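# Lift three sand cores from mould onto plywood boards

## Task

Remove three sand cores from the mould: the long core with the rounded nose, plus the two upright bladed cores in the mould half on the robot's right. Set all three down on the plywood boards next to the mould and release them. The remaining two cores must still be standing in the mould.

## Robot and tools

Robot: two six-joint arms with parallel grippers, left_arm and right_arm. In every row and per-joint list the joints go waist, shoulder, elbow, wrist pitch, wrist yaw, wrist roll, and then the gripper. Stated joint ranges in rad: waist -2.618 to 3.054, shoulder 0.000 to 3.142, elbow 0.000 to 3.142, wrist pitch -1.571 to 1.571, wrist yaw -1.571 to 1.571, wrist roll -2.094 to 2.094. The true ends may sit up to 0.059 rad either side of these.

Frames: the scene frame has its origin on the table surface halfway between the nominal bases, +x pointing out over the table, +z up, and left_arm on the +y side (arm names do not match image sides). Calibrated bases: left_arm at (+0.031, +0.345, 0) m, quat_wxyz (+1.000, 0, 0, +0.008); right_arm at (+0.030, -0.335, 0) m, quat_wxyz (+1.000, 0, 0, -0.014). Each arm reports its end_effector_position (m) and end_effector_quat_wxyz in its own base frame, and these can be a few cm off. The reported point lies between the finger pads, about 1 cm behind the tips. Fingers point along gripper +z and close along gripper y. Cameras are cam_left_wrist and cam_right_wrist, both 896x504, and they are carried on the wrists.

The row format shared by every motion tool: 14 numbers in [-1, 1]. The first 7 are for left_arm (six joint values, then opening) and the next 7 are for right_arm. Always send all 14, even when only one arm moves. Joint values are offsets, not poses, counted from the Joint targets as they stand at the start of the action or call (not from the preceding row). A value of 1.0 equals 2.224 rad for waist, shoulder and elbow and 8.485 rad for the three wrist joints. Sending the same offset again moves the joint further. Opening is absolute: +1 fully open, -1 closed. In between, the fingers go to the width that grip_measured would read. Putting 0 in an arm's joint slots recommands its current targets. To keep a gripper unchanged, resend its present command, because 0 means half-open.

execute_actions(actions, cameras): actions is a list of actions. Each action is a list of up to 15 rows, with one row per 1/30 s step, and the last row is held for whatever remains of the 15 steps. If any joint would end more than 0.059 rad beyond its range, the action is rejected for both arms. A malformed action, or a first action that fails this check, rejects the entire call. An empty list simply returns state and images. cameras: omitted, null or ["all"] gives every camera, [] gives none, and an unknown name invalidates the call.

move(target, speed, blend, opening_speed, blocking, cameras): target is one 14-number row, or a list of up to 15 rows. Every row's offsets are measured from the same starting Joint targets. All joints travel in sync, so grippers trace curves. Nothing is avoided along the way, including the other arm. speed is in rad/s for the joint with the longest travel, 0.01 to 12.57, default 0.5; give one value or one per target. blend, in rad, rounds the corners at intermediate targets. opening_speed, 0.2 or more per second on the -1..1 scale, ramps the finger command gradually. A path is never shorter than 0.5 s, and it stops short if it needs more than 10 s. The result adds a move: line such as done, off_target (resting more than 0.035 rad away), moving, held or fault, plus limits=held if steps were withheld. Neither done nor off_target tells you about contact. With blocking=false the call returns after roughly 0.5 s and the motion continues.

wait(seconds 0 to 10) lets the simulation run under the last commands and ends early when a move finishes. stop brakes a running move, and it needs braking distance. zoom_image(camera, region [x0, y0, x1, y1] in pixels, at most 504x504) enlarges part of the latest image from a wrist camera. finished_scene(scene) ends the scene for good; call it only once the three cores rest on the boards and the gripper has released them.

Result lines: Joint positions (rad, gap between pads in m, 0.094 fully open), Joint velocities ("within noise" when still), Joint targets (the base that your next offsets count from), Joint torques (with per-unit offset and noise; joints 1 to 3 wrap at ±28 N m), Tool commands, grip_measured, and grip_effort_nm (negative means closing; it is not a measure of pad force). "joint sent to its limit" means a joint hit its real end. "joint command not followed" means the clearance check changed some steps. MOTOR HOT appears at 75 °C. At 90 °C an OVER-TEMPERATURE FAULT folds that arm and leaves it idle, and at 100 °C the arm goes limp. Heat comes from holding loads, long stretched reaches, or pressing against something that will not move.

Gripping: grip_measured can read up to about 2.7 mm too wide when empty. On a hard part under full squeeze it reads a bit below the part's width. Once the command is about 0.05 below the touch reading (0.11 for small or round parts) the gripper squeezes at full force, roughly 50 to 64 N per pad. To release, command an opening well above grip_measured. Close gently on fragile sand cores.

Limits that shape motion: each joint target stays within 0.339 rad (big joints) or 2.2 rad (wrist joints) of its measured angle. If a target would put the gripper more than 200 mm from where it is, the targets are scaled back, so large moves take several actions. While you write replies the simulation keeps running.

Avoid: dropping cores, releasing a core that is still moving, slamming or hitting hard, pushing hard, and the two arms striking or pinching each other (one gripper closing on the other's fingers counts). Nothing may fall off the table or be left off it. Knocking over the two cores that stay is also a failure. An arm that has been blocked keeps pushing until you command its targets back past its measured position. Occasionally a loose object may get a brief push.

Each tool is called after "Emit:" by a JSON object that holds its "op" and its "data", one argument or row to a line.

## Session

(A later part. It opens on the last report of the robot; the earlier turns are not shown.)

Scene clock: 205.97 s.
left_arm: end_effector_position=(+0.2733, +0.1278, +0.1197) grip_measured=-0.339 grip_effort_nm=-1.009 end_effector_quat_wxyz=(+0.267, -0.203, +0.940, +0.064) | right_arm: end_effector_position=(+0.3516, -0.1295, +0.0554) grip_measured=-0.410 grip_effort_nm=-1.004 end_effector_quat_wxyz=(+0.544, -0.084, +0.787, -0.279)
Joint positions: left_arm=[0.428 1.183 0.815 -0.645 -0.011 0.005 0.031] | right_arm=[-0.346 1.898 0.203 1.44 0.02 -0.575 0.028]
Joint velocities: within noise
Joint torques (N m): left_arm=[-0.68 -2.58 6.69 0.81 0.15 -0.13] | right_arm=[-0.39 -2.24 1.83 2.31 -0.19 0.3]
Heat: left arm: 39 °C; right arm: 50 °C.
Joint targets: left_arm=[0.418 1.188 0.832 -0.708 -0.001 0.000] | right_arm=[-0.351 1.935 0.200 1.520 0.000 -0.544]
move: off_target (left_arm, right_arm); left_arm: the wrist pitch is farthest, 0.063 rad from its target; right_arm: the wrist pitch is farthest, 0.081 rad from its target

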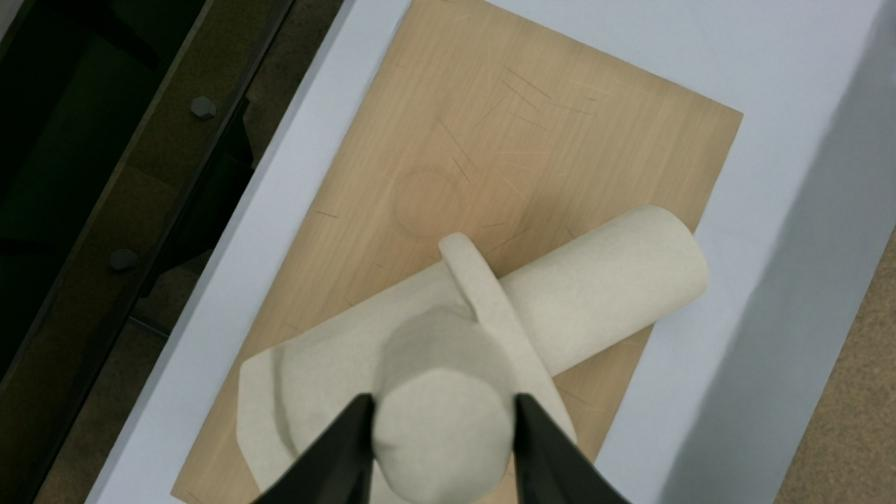

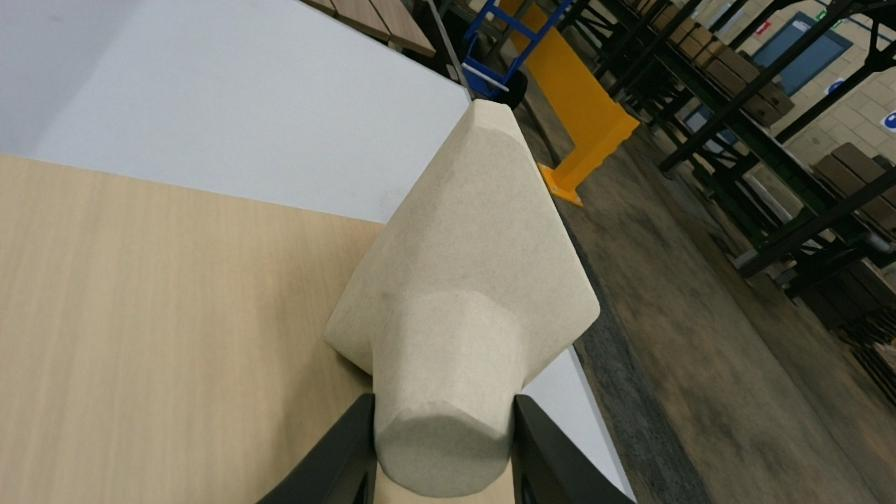

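Emit:
{"op": "move", "data": {
  "target": [0,0,0,0,0,0,-0.1,0,0,0,0,0,0,-0.1],
  "opening_speed": 0.2
}}

Scene clock: 210.90 s.
left_arm: end_effector_position=(+0.2615, +0.1218, +0.1121) grip_measured=-0.102 grip_effort_nm=0.139 end_effector_quat_wxyz=(+0.239, -0.204, +0.948, +0.056) | right_arm: end_effector_position=(+0.3515, -0.1297, +0.0481) grip_measured=-0.104 grip_effort_nm=0.237 end_effector_quat_wxyz=(+0.540, -0.079, +0.793, -0.270)
Joint positions: left_arm=[0.428 1.183 0.815 -0.706 -0.008 0.005 0.042] | right_arm=[-0.348 1.922 0.209 1.439 0.016 -0.559 0.042]
Joint velocities: within noise
Joint torques (N m): left_arm=[-0.66 -2.54 6.71 1.33 0.11 -0.13] | right_arm=[-0.21 -4.19 1.32 2.3 -0.16 0.12]
Heat: left arm: 38 °C; right arm: 50 °C.
Joint targets: left_arm=[0.418 1.188 0.832 -0.707 0.000 0.000] | right_arm=[-0.351 1.935 0.200 1.520 0.000 -0.544]
move: off_target (right_arm); right_arm: the wrist pitch is farthest, 0.081 rad from its target

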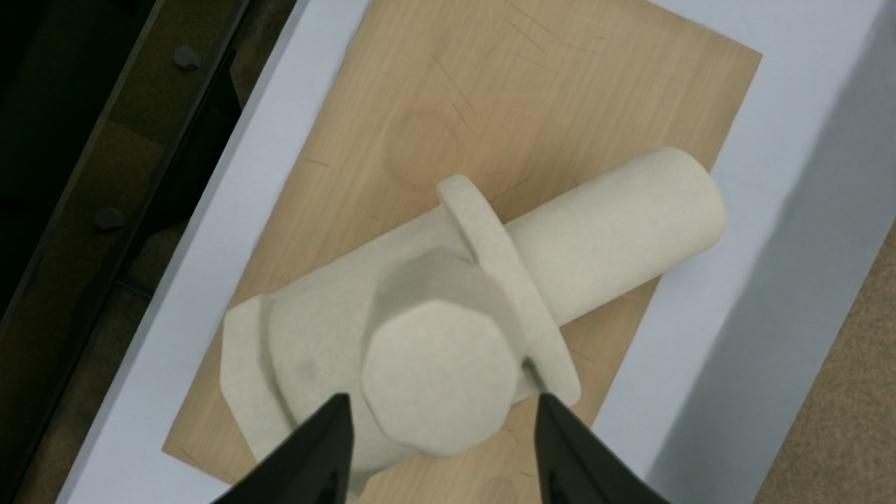

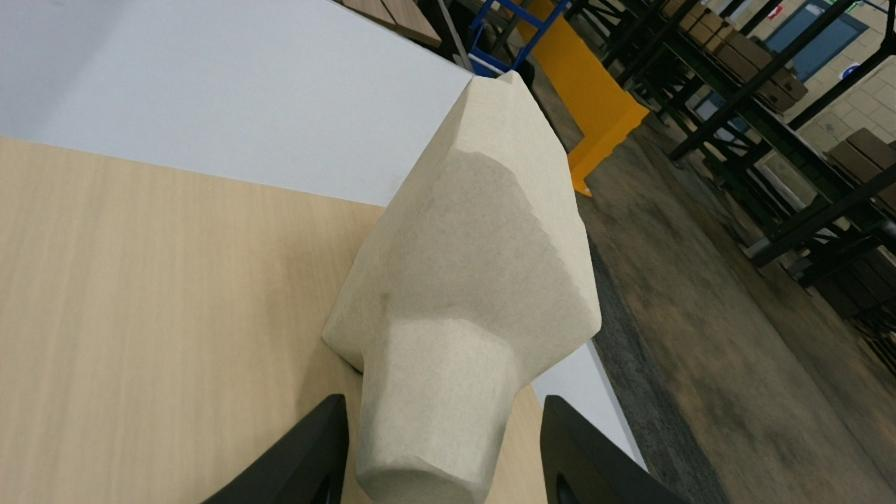

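Emit:
{"op": "move", "data": {
  "target": [
    [0,0.0486,0.2567,-0.0482,0,0,-0.1,0,0,0,0,0,0.0641,-0.1],
    [0,0.0486,0.2567,-0.0482,0,0,-0.1,0,-0.3579,0.0616,-0.12,0,0.0641,-0.1]
  ],
  "speed": 0.5
}}

Scene clock: 222.63 s.
left_arm: end_effector_position=(+0.2855, +0.1326, +0.2431) grip_measured=-0.102 grip_effort_nm=0.134 end_effector_quat_wxyz=(+0.265, -0.203, +0.941, +0.062) | right_arm: end_effector_position=(+0.3332, -0.1203, +0.1314) grip_measured=-0.103 grip_effort_nm=0.173 end_effector_quat_wxyz=(+0.564, +0.138, +0.808, -0.103)
Joint positions: left_arm=[0.428 1.288 1.381 -1.112 -0.007 0.005 0.042] | right_arm=[-0.348 1.155 0.309 0.496 0.002 -0.012 0.042]
Joint velocities: within noise
Joint torques (N m): left_arm=[-0.7 -2.84 6.84 1.43 0.1 -0.11] | right_arm=[-0.2 -3.85 7.87 1.54 -0.03 0.11]
Heat: left arm: 37 °C; right arm: 49 °C.
Joint targets: left_arm=[0.418 1.296 1.403 -1.116 0.000 0.000] | right_arm=[-0.351 1.139 0.337 0.502 0.000 0.000]
move: done

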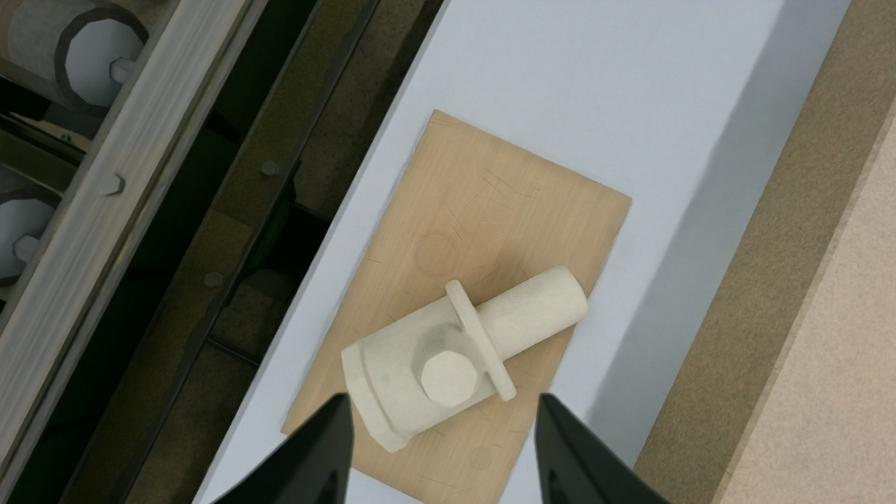

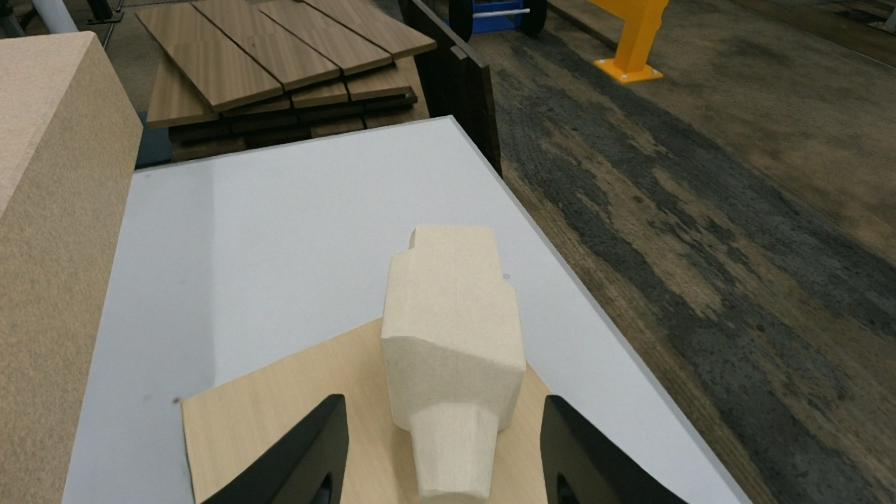

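Emit:
{"op": "move", "data": {
  "target": [
    [0,0,0,0,0,0,-0.1,0,0.0724,0.6578,-0.1768,0,0,-0.1],
    [0,0,0,0,0,0,-0.1,0.3273,0.3939,0.7666,-0.1543,0,0,1]
  ],
  "speed": 1.0,
  "blend": 0.2
}}

Scene clock: 232.50 s.
left_arm: end_effector_position=(+0.2854, +0.1326, +0.2430) grip_measured=-0.102 grip_effort_nm=0.154 end_effector_quat_wxyz=(+0.265, -0.203, +0.941, +0.062) | right_arm: end_effector_position=(+0.5074, +0.2043, +0.2297) grip_measured=+0.997 grip_effort_nm=0.178 end_effector_quat_wxyz=(+0.353, -0.180, +0.916, +0.068)
Joint positions: left_arm=[0.428 1.288 1.381 -1.113 -0.007 0.005 0.042] | right_arm=[0.38 2.022 2.013 -0.828 -0.003 -0.007 0.094]
Joint velocities: within noise
Joint torques (N m): left_arm=[-0.8 -2.95 6.84 1.4 0.1 -0.11] | right_arm=[-0.28 -10.29 8.31 1.34 0.02 0.04]
Heat: left arm: 38 °C; right arm: 47 °C.
Joint targets: left_arm=[0.418 1.296 1.403 -1.117 0.000 0.000] | right_arm=[0.377 2.015 2.042 -0.807 0.000 0.000]
move: done

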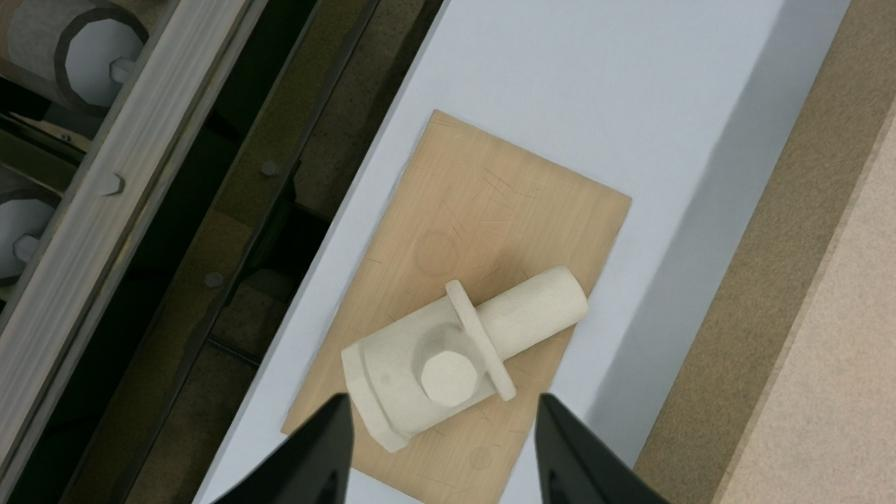

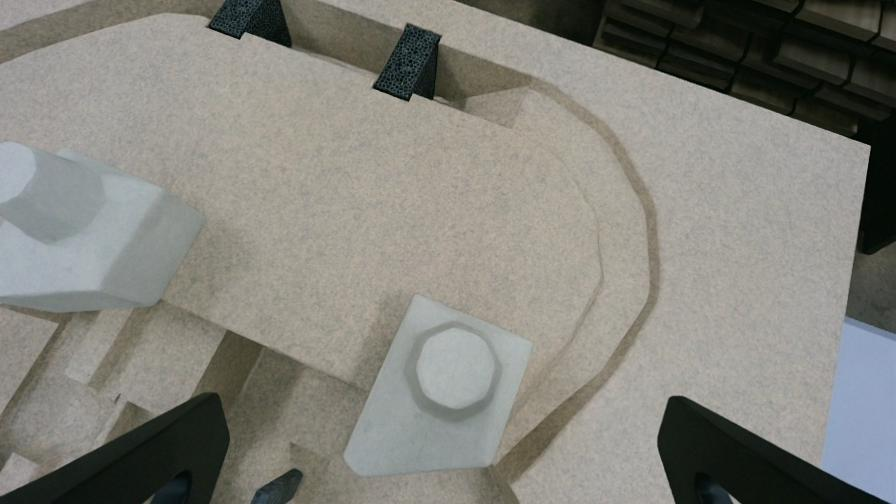

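Emit:
{"op": "move", "data": {
  "target": [
    [0,0,0,0,0,0,-0.1,-0.0022,0,-0.1304,0.033,0,0,1],
    [0,0,0,0,0,0,-0.1,-0.0022,0,-0.1304,0.033,0,0,-0.6]
  ],
  "speed": 0.5,
  "opening_speed": 0.7
}}

Emit:
{"op": "move", "data": {
  "target": [
    [0,0,0,0,0,0,-0.1,0,0.0016,0.1007,-0.02,0,0,-0.6],
    [0,0,0,0,0,0,-0.1,0,0.0494,0.2959,-0.0528,0,0,-0.6]
  ],
  "speed": 0.3
}}

Scene clock: 251.57 s.
left_arm: end_effector_position=(+0.2854, +0.1326, +0.2430) grip_measured=-0.102 grip_effort_nm=0.149 end_effector_quat_wxyz=(+0.265, -0.203, +0.941, +0.062) | right_arm: end_effector_position=(+0.5173, +0.2075, +0.1689) grip_measured=-0.406 grip_effort_nm=-0.994 end_effector_quat_wxyz=(+0.362, -0.179, +0.912, +0.069)
Joint positions: left_arm=[0.428 1.288 1.381 -1.113 -0.007 0.005 0.042] | right_arm=[0.379 2.022 1.756 -0.551 -0.001 -0.007 0.028]
Joint velocities: within noise
Joint torques (N m): left_arm=[-0.69 -2.96 6.91 1.4 0.11 -0.13] | right_arm=[-0.58 -10.45 5.87 1.4 0 0.04]
Heat: left arm: 38 °C; right arm: 45 °C.
Joint targets: left_arm=[0.418 1.296 1.403 -1.117 0.000 0.000] | right_arm=[0.373 2.015 1.752 -0.527 0.000 0.000]
move: done

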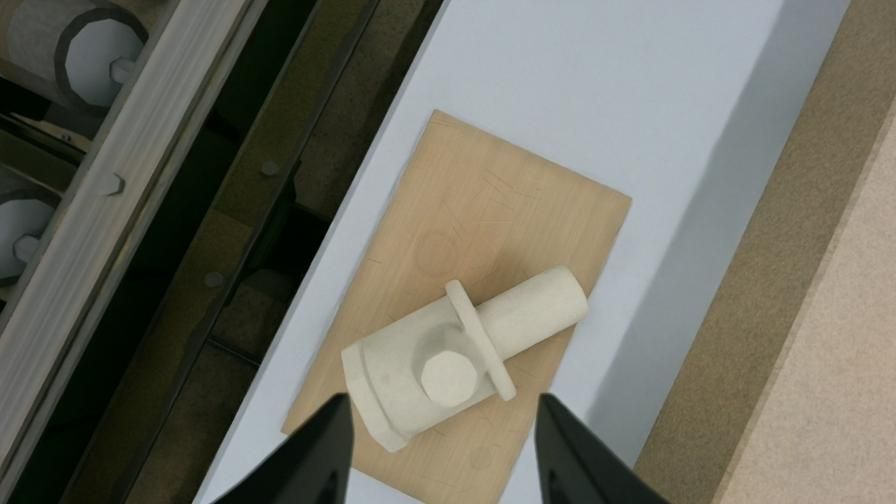

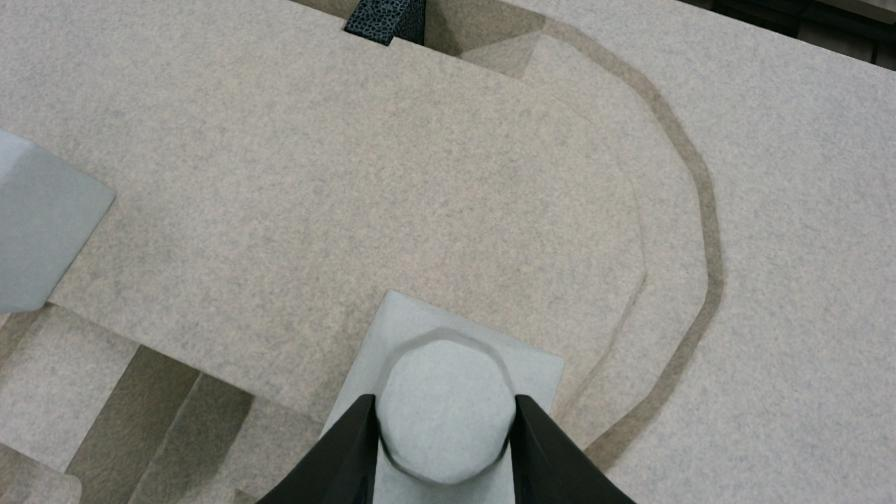

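Scene clock: 254.50 s.
left_arm: end_effector_position=(+0.2854, +0.1326, +0.2430) grip_measured=-0.102 grip_effort_nm=0.139 end_effector_quat_wxyz=(+0.265, -0.203, +0.941, +0.062) | right_arm: end_effector_position=(+0.5189, +0.2080, +0.2840) grip_measured=-0.407 grip_effort_nm=-1.009 end_effector_quat_wxyz=(+0.377, -0.177, +0.906, +0.071)
Joint positions: left_arm=[0.428 1.288 1.381 -1.113 -0.007 0.005 0.042] | right_arm=[0.379 2.125 2.363 -1.021 0 -0.007 0.028]
Joint velocities: within noise
Joint torques (N m): left_arm=[-0.69 -2.88 6.89 1.39 0.11 -0.11] | right_arm=[-0.59 -10.17 9.36 1.63 -0.01 0.04]
Heat: left arm: 38 °C; right arm: 45 °C.
Joint targets: left_arm=[0.418 1.296 1.403 -1.117 0.000 0.000] | right_arm=[0.373 2.125 2.410 -0.975 0.000 0.000]
move: off_target (right_arm); right_arm: the elbow is farthest, 0.047 rad from its target

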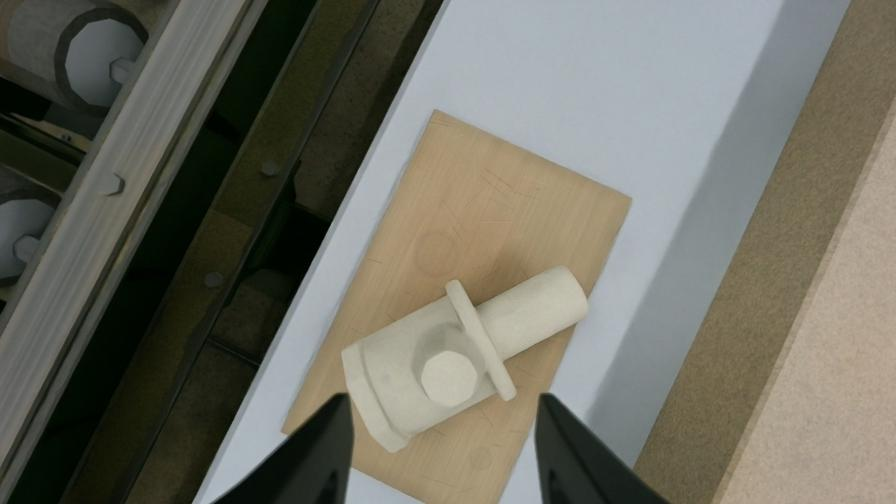

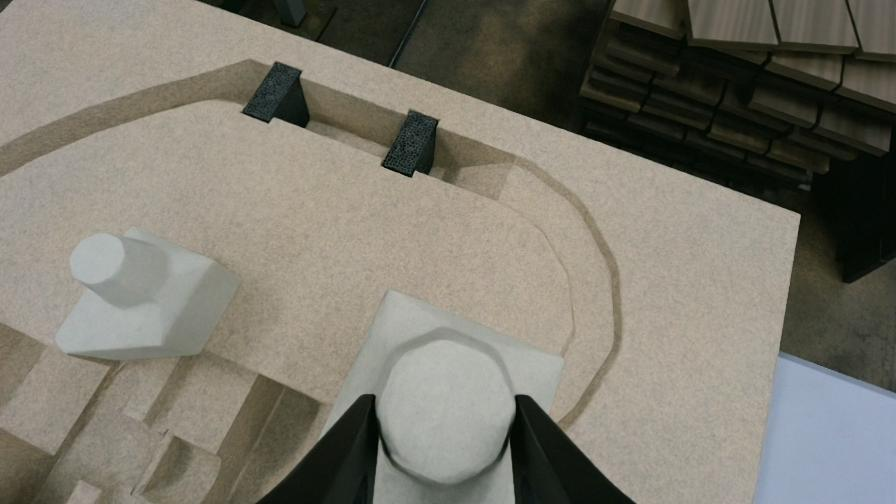

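Emit:
{"op": "move", "data": {
  "target": [
    [0,0,0,0,0,0,-0.1,0,-0.4496,-0.4361,-0.0105,0,0,-0.6],
    [0,0,0,0,0,0,-0.1,-0.2442,-0.4496,-0.4361,-0.0105,0,0,-0.6],
    [0,0,0,0,0,0,-0.1,-0.2442,-0.4433,-0.9321,0.1856,0,0,-0.6]
  ],
  "speed": 0.8,
  "blend": 0.15
}}

Emit:
{"op": "move", "data": {
  "target": [
    [0,0,0,0,0,0,-0.1,0,0.1515,-0.0643,0.0589,0,0,-0.6],
    [0,0,0,0,0,0,-0.1,0,0.2639,-0.0733,0.0907,0,0,-0.6]
  ],
  "speed": 0.35
}}

Scene clock: 274.00 s.
left_arm: end_effector_position=(+0.2854, +0.1326, +0.2430) grip_measured=-0.102 grip_effort_nm=0.149 end_effector_quat_wxyz=(+0.265, -0.203, +0.941, +0.062) | right_arm: end_effector_position=(+0.3524, -0.0579, +0.1379) grip_measured=-0.407 grip_effort_nm=-1.004 end_effector_quat_wxyz=(+0.575, +0.065, +0.814, -0.050)
Joint positions: left_arm=[0.428 1.288 1.381 -1.113 -0.007 0.005 0.042] | right_arm=[-0.165 1.149 0.328 0.48 0.002 -0.007 0.028]
Joint velocities: within noise
Joint torques (N m): left_arm=[-0.7 -2.93 6.86 1.39 0.1 -0.12] | right_arm=[-0.55 -3.43 6.37 2.61 -0.03 0.03]
Heat: left arm: 38 °C; right arm: 47 °C.
Joint targets: left_arm=[0.418 1.296 1.403 -1.117 0.000 0.000] | right_arm=[-0.171 1.139 0.337 0.600 0.000 0.000]
move: off_target (right_arm); right_arm: the wrist pitch is farthest, 0.120 rad from its target

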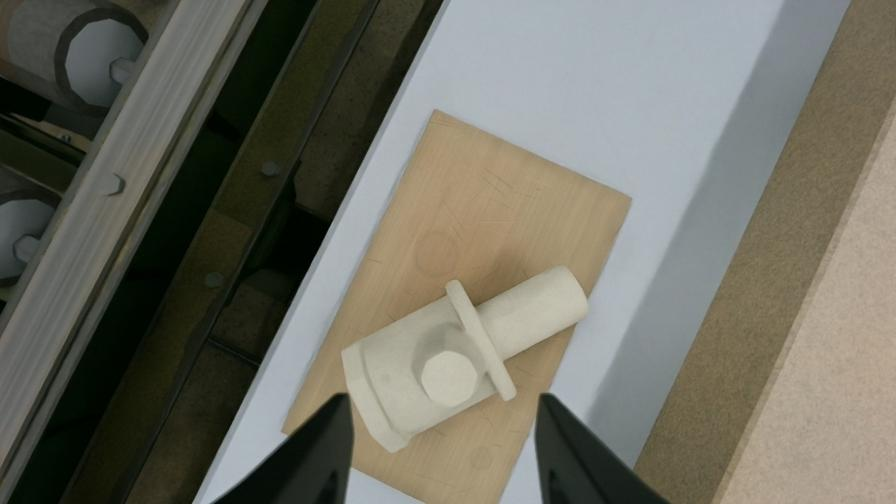

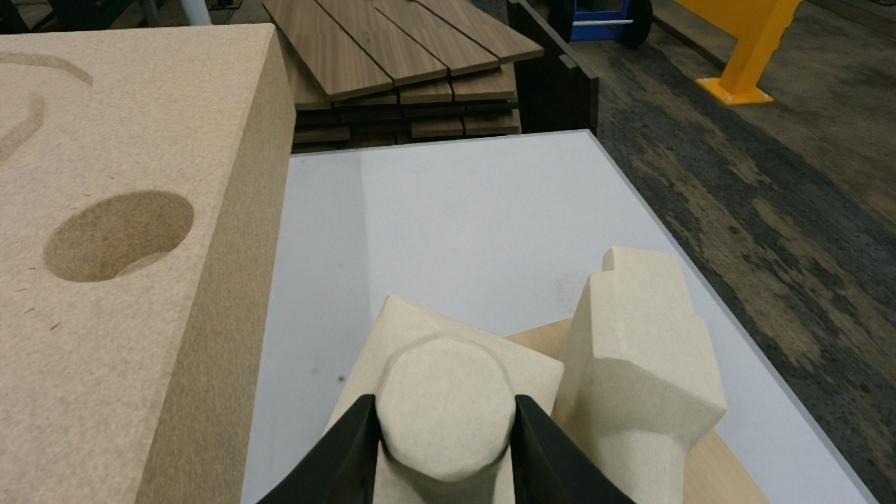

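Scene clock: 276.73 s.
left_arm: end_effector_position=(+0.2854, +0.1326, +0.2430) grip_measured=-0.102 grip_effort_nm=0.144 end_effector_quat_wxyz=(+0.265, -0.203, +0.941, +0.062) | right_arm: end_effector_position=(+0.3712, -0.0612, +0.1182) grip_measured=-0.407 grip_effort_nm=-1.004 end_effector_quat_wxyz=(+0.674, +0.059, +0.734, -0.059)
Joint positions: left_arm=[0.428 1.288 1.381 -1.113 -0.007 0.005 0.042] | right_arm=[-0.165 1.699 0.189 1.424 0.003 -0.007 0.028]
Joint velocities: within noise
Joint torques (N m): left_arm=[-0.76 -2.92 6.82 1.41 0.1 -0.11] | right_arm=[-0.54 -2.33 1.91 1.04 -0.04 0.04]
Heat: left arm: 38 °C; right arm: 47 °C.
Joint targets: left_arm=[0.418 1.296 1.403 -1.117 0.000 0.000] | right_arm=[-0.171 1.726 0.174 1.369 0.000 0.000]
move: off_target (right_arm); right_arm: the wrist pitch is farthest, 0.055 rad from its target

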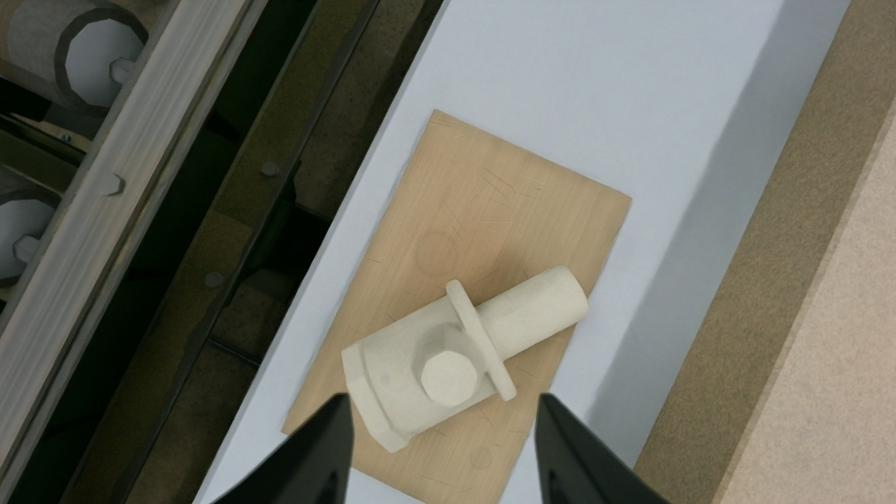

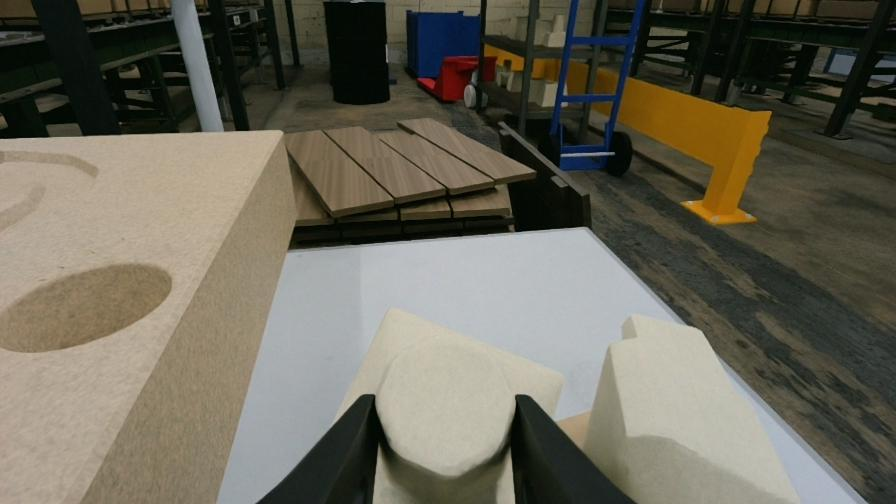

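Emit:
{"op": "move", "data": {
  "target": [0,0,0,0,0,0,-0.1,0,0.0647,0.0072,0.0095,0,0,-0.6],
  "speed": 0.25,
  "cameras": ["cam_right_wrist"]
}}

Scene clock: 282.30 s.
left_arm: end_effector_position=(+0.2854, +0.1326, +0.2430) grip_measured=-0.102 grip_effort_nm=0.139 end_effector_quat_wxyz=(+0.265, -0.203, +0.941, +0.062) | right_arm: end_effector_position=(+0.3847, -0.0634, +0.1149) grip_measured=-0.409 grip_effort_nm=-1.004 end_effector_quat_wxyz=(+0.678, +0.059, +0.730, -0.059)
Joint positions: left_arm=[0.428 1.288 1.381 -1.113 -0.007 0.005 0.042] | right_arm=[-0.165 1.783 0.238 1.471 0.003 -0.007 0.028]
Joint velocities: within noise
Joint torques (N m): left_arm=[-0.64 -2.95 6.8 1.41 0.11 -0.11] | right_arm=[-0.54 1.88 -0.66 1.35 -0.04 0.04]
Heat: left arm: 38 °C; right arm: 46 °C.
Joint targets: left_arm=[0.418 1.296 1.403 -1.117 0.000 0.000] | right_arm=[-0.171 1.870 0.190 1.450 0.000 0.000]
move: off_target (right_arm); right_arm: the shoulder is farthest, 0.086 rad from its target
Images, in order (width x height): cam_right_wrist 896x504.

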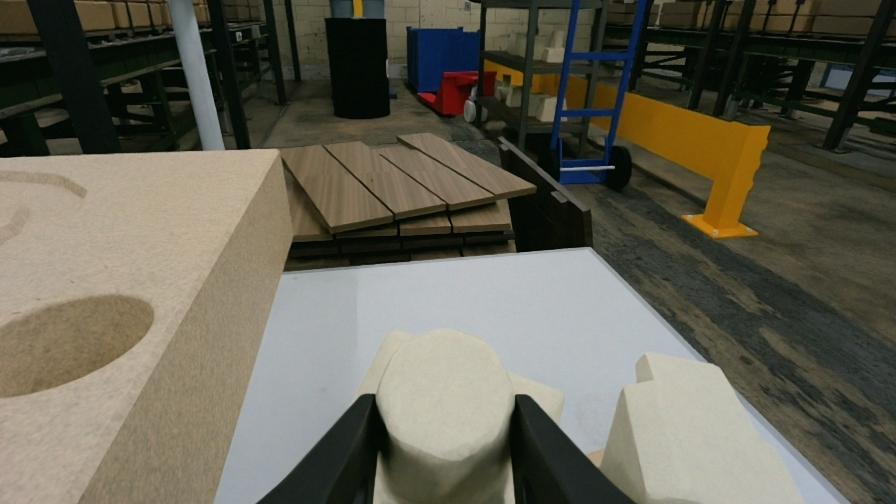

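Emit:
{"op": "move", "data": {
  "target": [
    [0,0,0,0,0,0,-0.1,0,-0.2172,-0.0094,-0.0627,0,0,-0.6],
    [0,0,0,0,0,0,-0.1,0,-0.2302,-0.0166,-0.076,0,0,-0.6]
  ],
  "speed": 0.3,
  "cameras": ["cam_right_wrist"]
}}

Scene clock: 310.43 s.
left_arm: end_effector_position=(+0.2854, +0.1326, +0.2430) grip_measured=-0.102 grip_effort_nm=0.139 end_effector_quat_wxyz=(+0.265, -0.203, +0.941, +0.062) | right_arm: end_effector_position=(+0.3481, -0.0574, +0.1087) grip_measured=-0.412 grip_effort_nm=-1.009 end_effector_quat_wxyz=(+0.607, +0.063, +0.791, -0.053)
Joint positions: left_arm=[0.428 1.288 1.381 -1.113 -0.007 0.005 0.042] | right_arm=[-0.165 1.357 0.176 0.919 0.003 -0.007 0.028]
Joint velocities: within noise
Joint torques (N m): left_arm=[-0.65 -2.88 6.89 1.39 0.11 -0.13] | right_arm=[-0.54 -2.93 2.78 0.53 -0.04 0.04]
Heat: left arm: 39 °C; right arm: 45 °C.
Joint targets: left_arm=[0.418 1.296 1.403 -1.117 0.000 0.000] | right_arm=[-0.171 1.358 0.153 0.805 0.000 0.000]
move: off_target (right_arm); right_arm: the wrist pitch is farthest, 0.114 rad from its target
Images, in order (width x height): cam_right_wrist 896x504.

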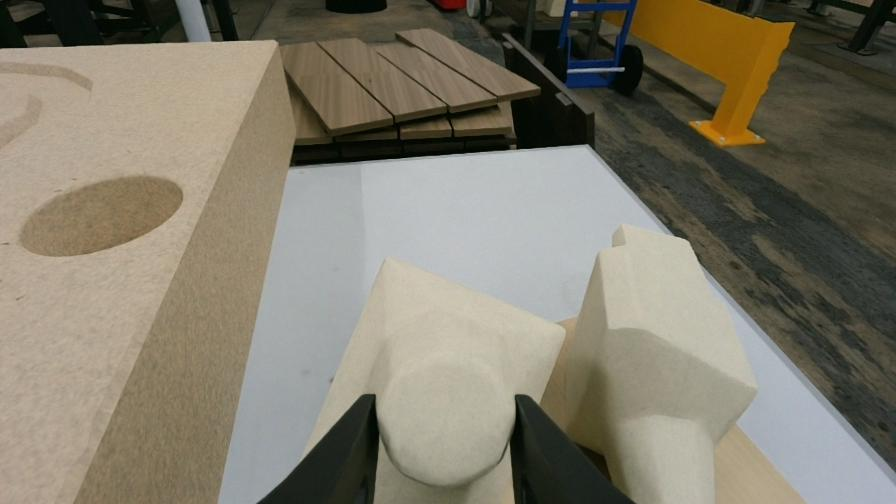

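Emit:
{"op": "move", "data": {
  "target": [0,0,0,0,0,0,-0.1,0,0.0189,-0.0103,-0.0124,0,0,-0.6],
  "speed": 0.2,
  "cameras": ["cam_right_wrist"]
}}

Scene clock: 314.53 s.
left_arm: end_effector_position=(+0.2854, +0.1326, +0.2430) grip_measured=-0.102 grip_effort_nm=0.139 end_effector_quat_wxyz=(+0.265, -0.203, +0.941, +0.062) | right_arm: end_effector_position=(+0.3459, -0.0570, +0.1040) grip_measured=-0.412 grip_effort_nm=-1.009 end_effector_quat_wxyz=(+0.601, +0.064, +0.795, -0.053)
Joint positions: left_arm=[0.428 1.288 1.381 -1.113 -0.007 0.005 0.042] | right_arm=[-0.165 1.359 0.17 0.913 0.003 -0.007 0.028]
Joint velocities: within noise
Joint torques (N m): left_arm=[-0.68 -2.88 6.8 1.42 0.11 -0.12] | right_arm=[-0.55 0.18 1.58 -0.41 -0.04 0.04]
Heat: left arm: 39 °C; right arm: 45 °C.
Joint targets: left_arm=[0.418 1.296 1.403 -1.117 0.000 0.000] | right_arm=[-0.171 1.400 0.130 0.700 0.000 0.000]
move: off_target (right_arm); right_arm: the wrist pitch is farthest, 0.213 rad from its target
Images, in order (width x height): cam_right_wrist 896x504.

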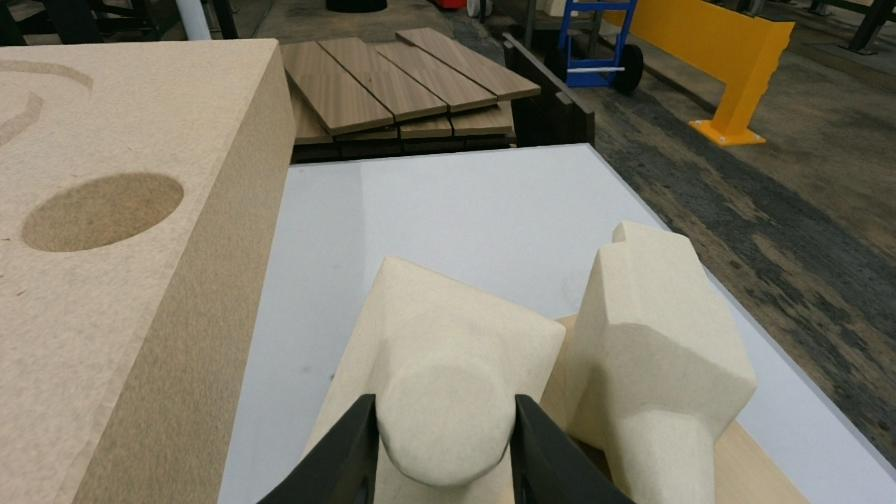

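Emit:
{"op": "move", "data": {
  "target": [
    [0,0,0,0,0,0,-0.1,0,-0.005,0.005,0.0151,0,0,-0.6],
    [0,0,0,0,0,0,-0.1,0,-0.005,0.005,0.0151,0,0,-0.4]
  ],
  "speed": 0.2,
  "opening_speed": 0.2,
  "cameras": ["cam_right_wrist"]
}}

Emit:
{"op": "move", "data": {
  "target": [0,0,0,0,0,0,-0.1,0,0.005,-0.005,-0.0151,0,0,-0.4],
  "speed": 0.1,
  "cameras": ["cam_right_wrist"]
}}

Scene clock: 320.57 s.
left_arm: end_effector_position=(+0.2854, +0.1326, +0.2430) grip_measured=-0.102 grip_effort_nm=0.139 end_effector_quat_wxyz=(+0.265, -0.203, +0.941, +0.062) | right_arm: end_effector_position=(+0.3472, -0.0572, +0.1076) grip_measured=-0.397 grip_effort_nm=-0.505 end_effector_quat_wxyz=(+0.608, +0.063, +0.790, -0.053)
Joint positions: left_arm=[0.428 1.288 1.381 -1.113 -0.007 0.005 0.042] | right_arm=[-0.165 1.363 0.17 0.935 0.003 -0.007 0.028]
Joint velocities: within noise
Joint torques (N m): left_arm=[-0.62 -2.89 6.83 1.42 0.11 -0.12] | right_arm=[-0.54 -1.06 2.35 0.57 -0.04 0.04]
Heat: left arm: 39 °C; right arm: 43 °C.
Joint targets: left_arm=[0.418 1.296 1.403 -1.117 0.000 0.000] | right_arm=[-0.171 1.389 0.141 0.828 0.000 0.000]
move: off_target (right_arm); target 2's new numbers were sent with right_arm's wrist pitch 0.107 rad from that target; right_arm: the wrist pitch is farthest, 0.107 rad from its target
Images, in order (width x height): cam_right_wrist 896x504.

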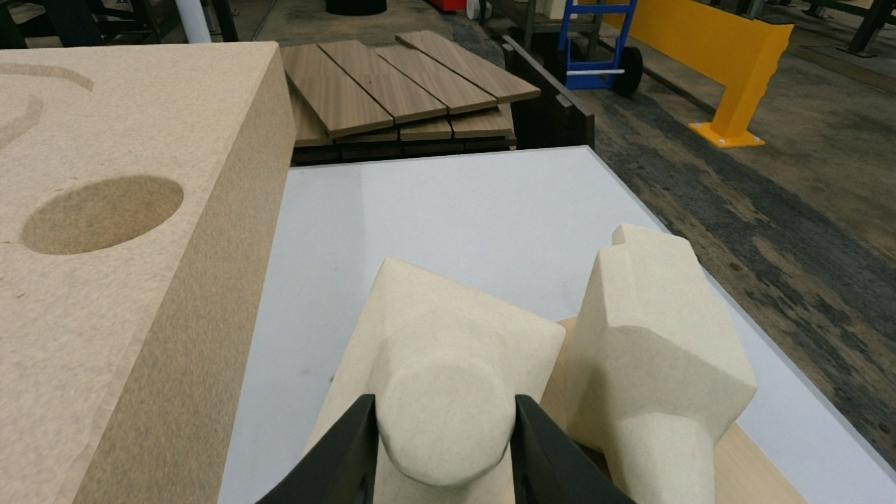

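Scene clock: 322.10 s.
left_arm: end_effector_position=(+0.2854, +0.1326, +0.2430) grip_measured=-0.102 grip_effort_nm=0.144 end_effector_quat_wxyz=(+0.265, -0.203, +0.941, +0.062) | right_arm: end_effector_position=(+0.3458, -0.0570, +0.1041) grip_measured=-0.397 grip_effort_nm=-0.505 end_effector_quat_wxyz=(+0.603, +0.064, +0.794, -0.053)
Joint positions: left_arm=[0.428 1.288 1.381 -1.113 -0.007 0.005 0.042] | right_arm=[-0.165 1.363 0.167 0.925 0.003 -0.007 0.028]
Joint velocities: within noise
Joint torques (N m): left_arm=[-0.68 -2.92 6.84 1.41 0.1 -0.11] | right_arm=[-0.54 -0.23 1.73 -0.54 -0.04 0.04]
Heat: left arm: 39 °C; right arm: 43 °C.
Joint targets: left_arm=[0.418 1.296 1.403 -1.117 0.000 0.000] | right_arm=[-0.171 1.400 0.130 0.699 0.000 0.000]
move: off_target (right_arm); right_arm: the wrist pitch is farthest, 0.225 rad from its target
Images, in order (width x height): cam_right_wrist 896x504.

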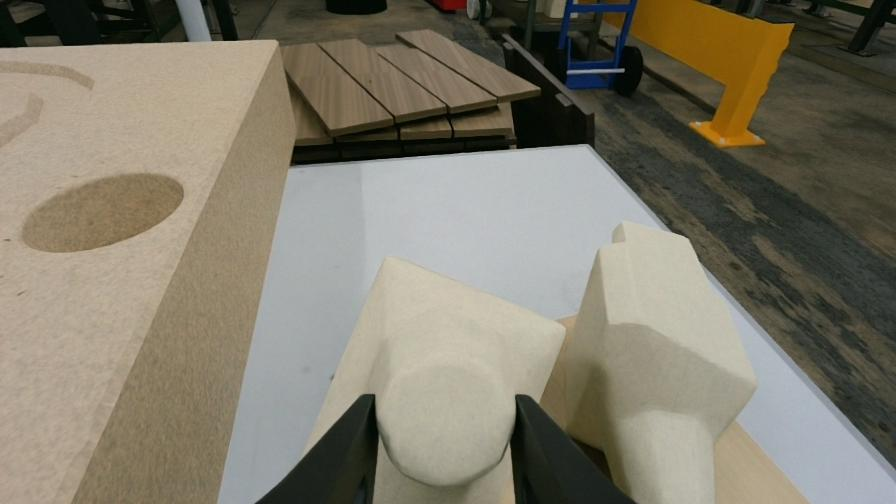

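Emit:
{"op": "move", "data": {
  "target": [
    [0,0,0,0,0,0,-0.1,0,-0.1412,0.0247,-0.0233,0,0,-0.4],
    [0,0,0,0,0,0,-0.1,0,-0.147,0.0162,-0.0344,0,0,-0.4]
  ],
  "speed": 0.15,
  "cameras": ["cam_right_wrist"]
}}

Scene clock: 332.23 s.
left_arm: end_effector_position=(+0.2854, +0.1326, +0.2430) grip_measured=-0.102 grip_effort_nm=0.144 end_effector_quat_wxyz=(+0.265, -0.203, +0.941, +0.062) | right_arm: end_effector_position=(+0.3062, -0.0504, +0.0726) grip_measured=-0.399 grip_effort_nm=-0.349 end_effector_quat_wxyz=(+0.504, +0.069, +0.860, -0.045)
Joint positions: left_arm=[0.428 1.288 1.381 -1.113 -0.007 0.005 0.042] | right_arm=[-0.165 1.087 0.167 0.411 0.003 -0.007 0.028]
Joint velocities: left_arm=[within noise] | right_arm=[-0.002 0.002 -0.007 -0.007 -0.022 -0.022 0.009]
Joint torques (N m): left_arm=[-0.65 -2.93 6.99 1.4 0.08 -0.13] | right_arm=[-0.58 -2.89 5.31 1.41 -0.04 0.05]
Heat: left arm: 39 °C; right arm: 42 °C.
Joint targets: left_arm=[0.418 1.296 1.403 -1.117 0.000 0.000] | right_arm=[-0.171 1.073 0.166 0.408 0.000 0.000]
move: done
Images, in order (width x height): cam_right_wrist 896x504.

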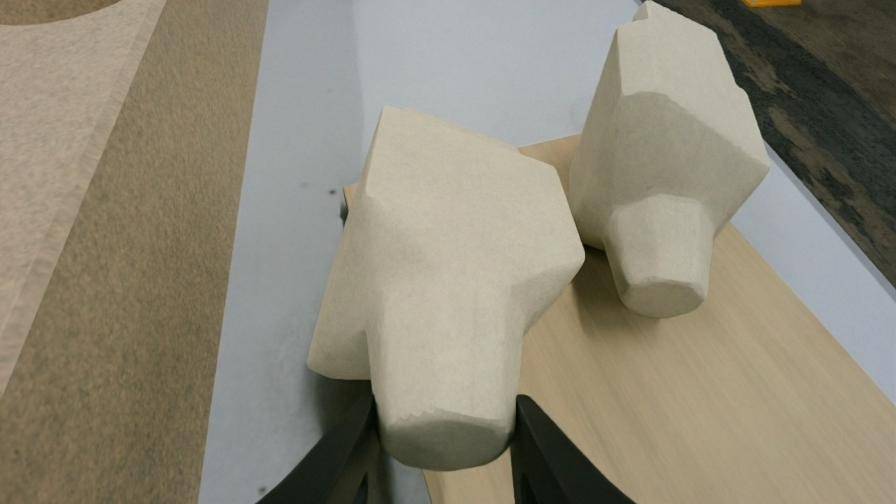

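Emit:
{"op": "move", "data": {
  "target": [
    [0,0,0,0,0,0,-0.1,-0.009,0.0198,-0.0063,0.0009,0,0,-0.4],
    [0,0,0,0,0,0,-0.1,-0.009,0.0198,-0.0063,0.0009,0,0,-0.1]
  ],
  "speed": 0.15,
  "opening_speed": 0.2,
  "cameras": ["cam_right_wrist"]
}}

Scene clock: 338.60 s.
left_arm: end_effector_position=(+0.2854, +0.1326, +0.2430) grip_measured=-0.102 grip_effort_nm=0.134 end_effector_quat_wxyz=(+0.265, -0.203, +0.941, +0.062) | right_arm: end_effector_position=(+0.2983, -0.0539, +0.0558) grip_measured=-0.103 grip_effort_nm=0.178 end_effector_quat_wxyz=(+0.478, +0.079, +0.873, -0.044)
Joint positions: left_arm=[0.428 1.288 1.381 -1.113 -0.007 0.005 0.042] | right_arm=[-0.183 1.116 0.157 0.391 -0.002 -0.002 0.042]
Joint velocities: within noise
Joint torques (N m): left_arm=[-0.69 -2.84 6.9 1.43 0.1 -0.11] | right_arm=[-0.64 -1.68 4.92 1.63 0.02 -0.02]
Heat: left arm: 39 °C; right arm: 43 °C.
Joint targets: left_arm=[0.418 1.296 1.403 -1.117 0.000 0.000] | right_arm=[-0.191 1.117 0.152 0.415 0.000 0.000]
move: done
Images, in order (width x height): cam_right_wrist 896x504.

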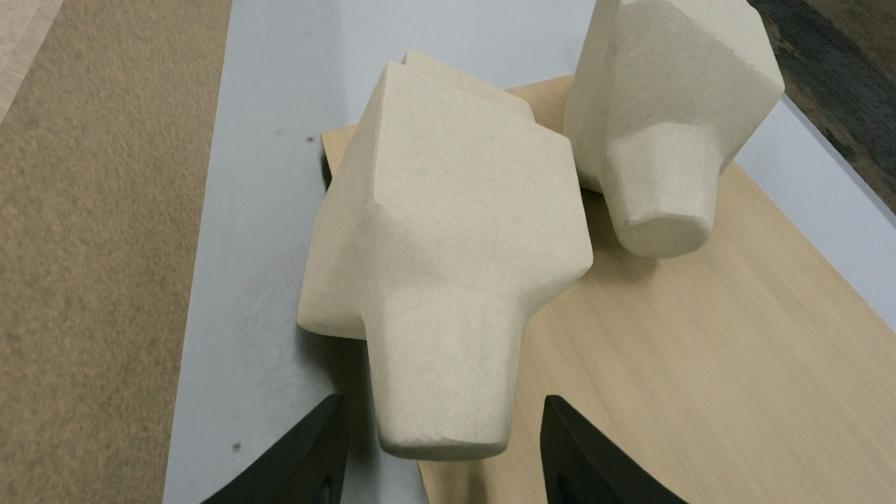

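Emit:
{"op": "finished_scene", "data": {
  "scene": 1
}}

The scene is finished: the task was done.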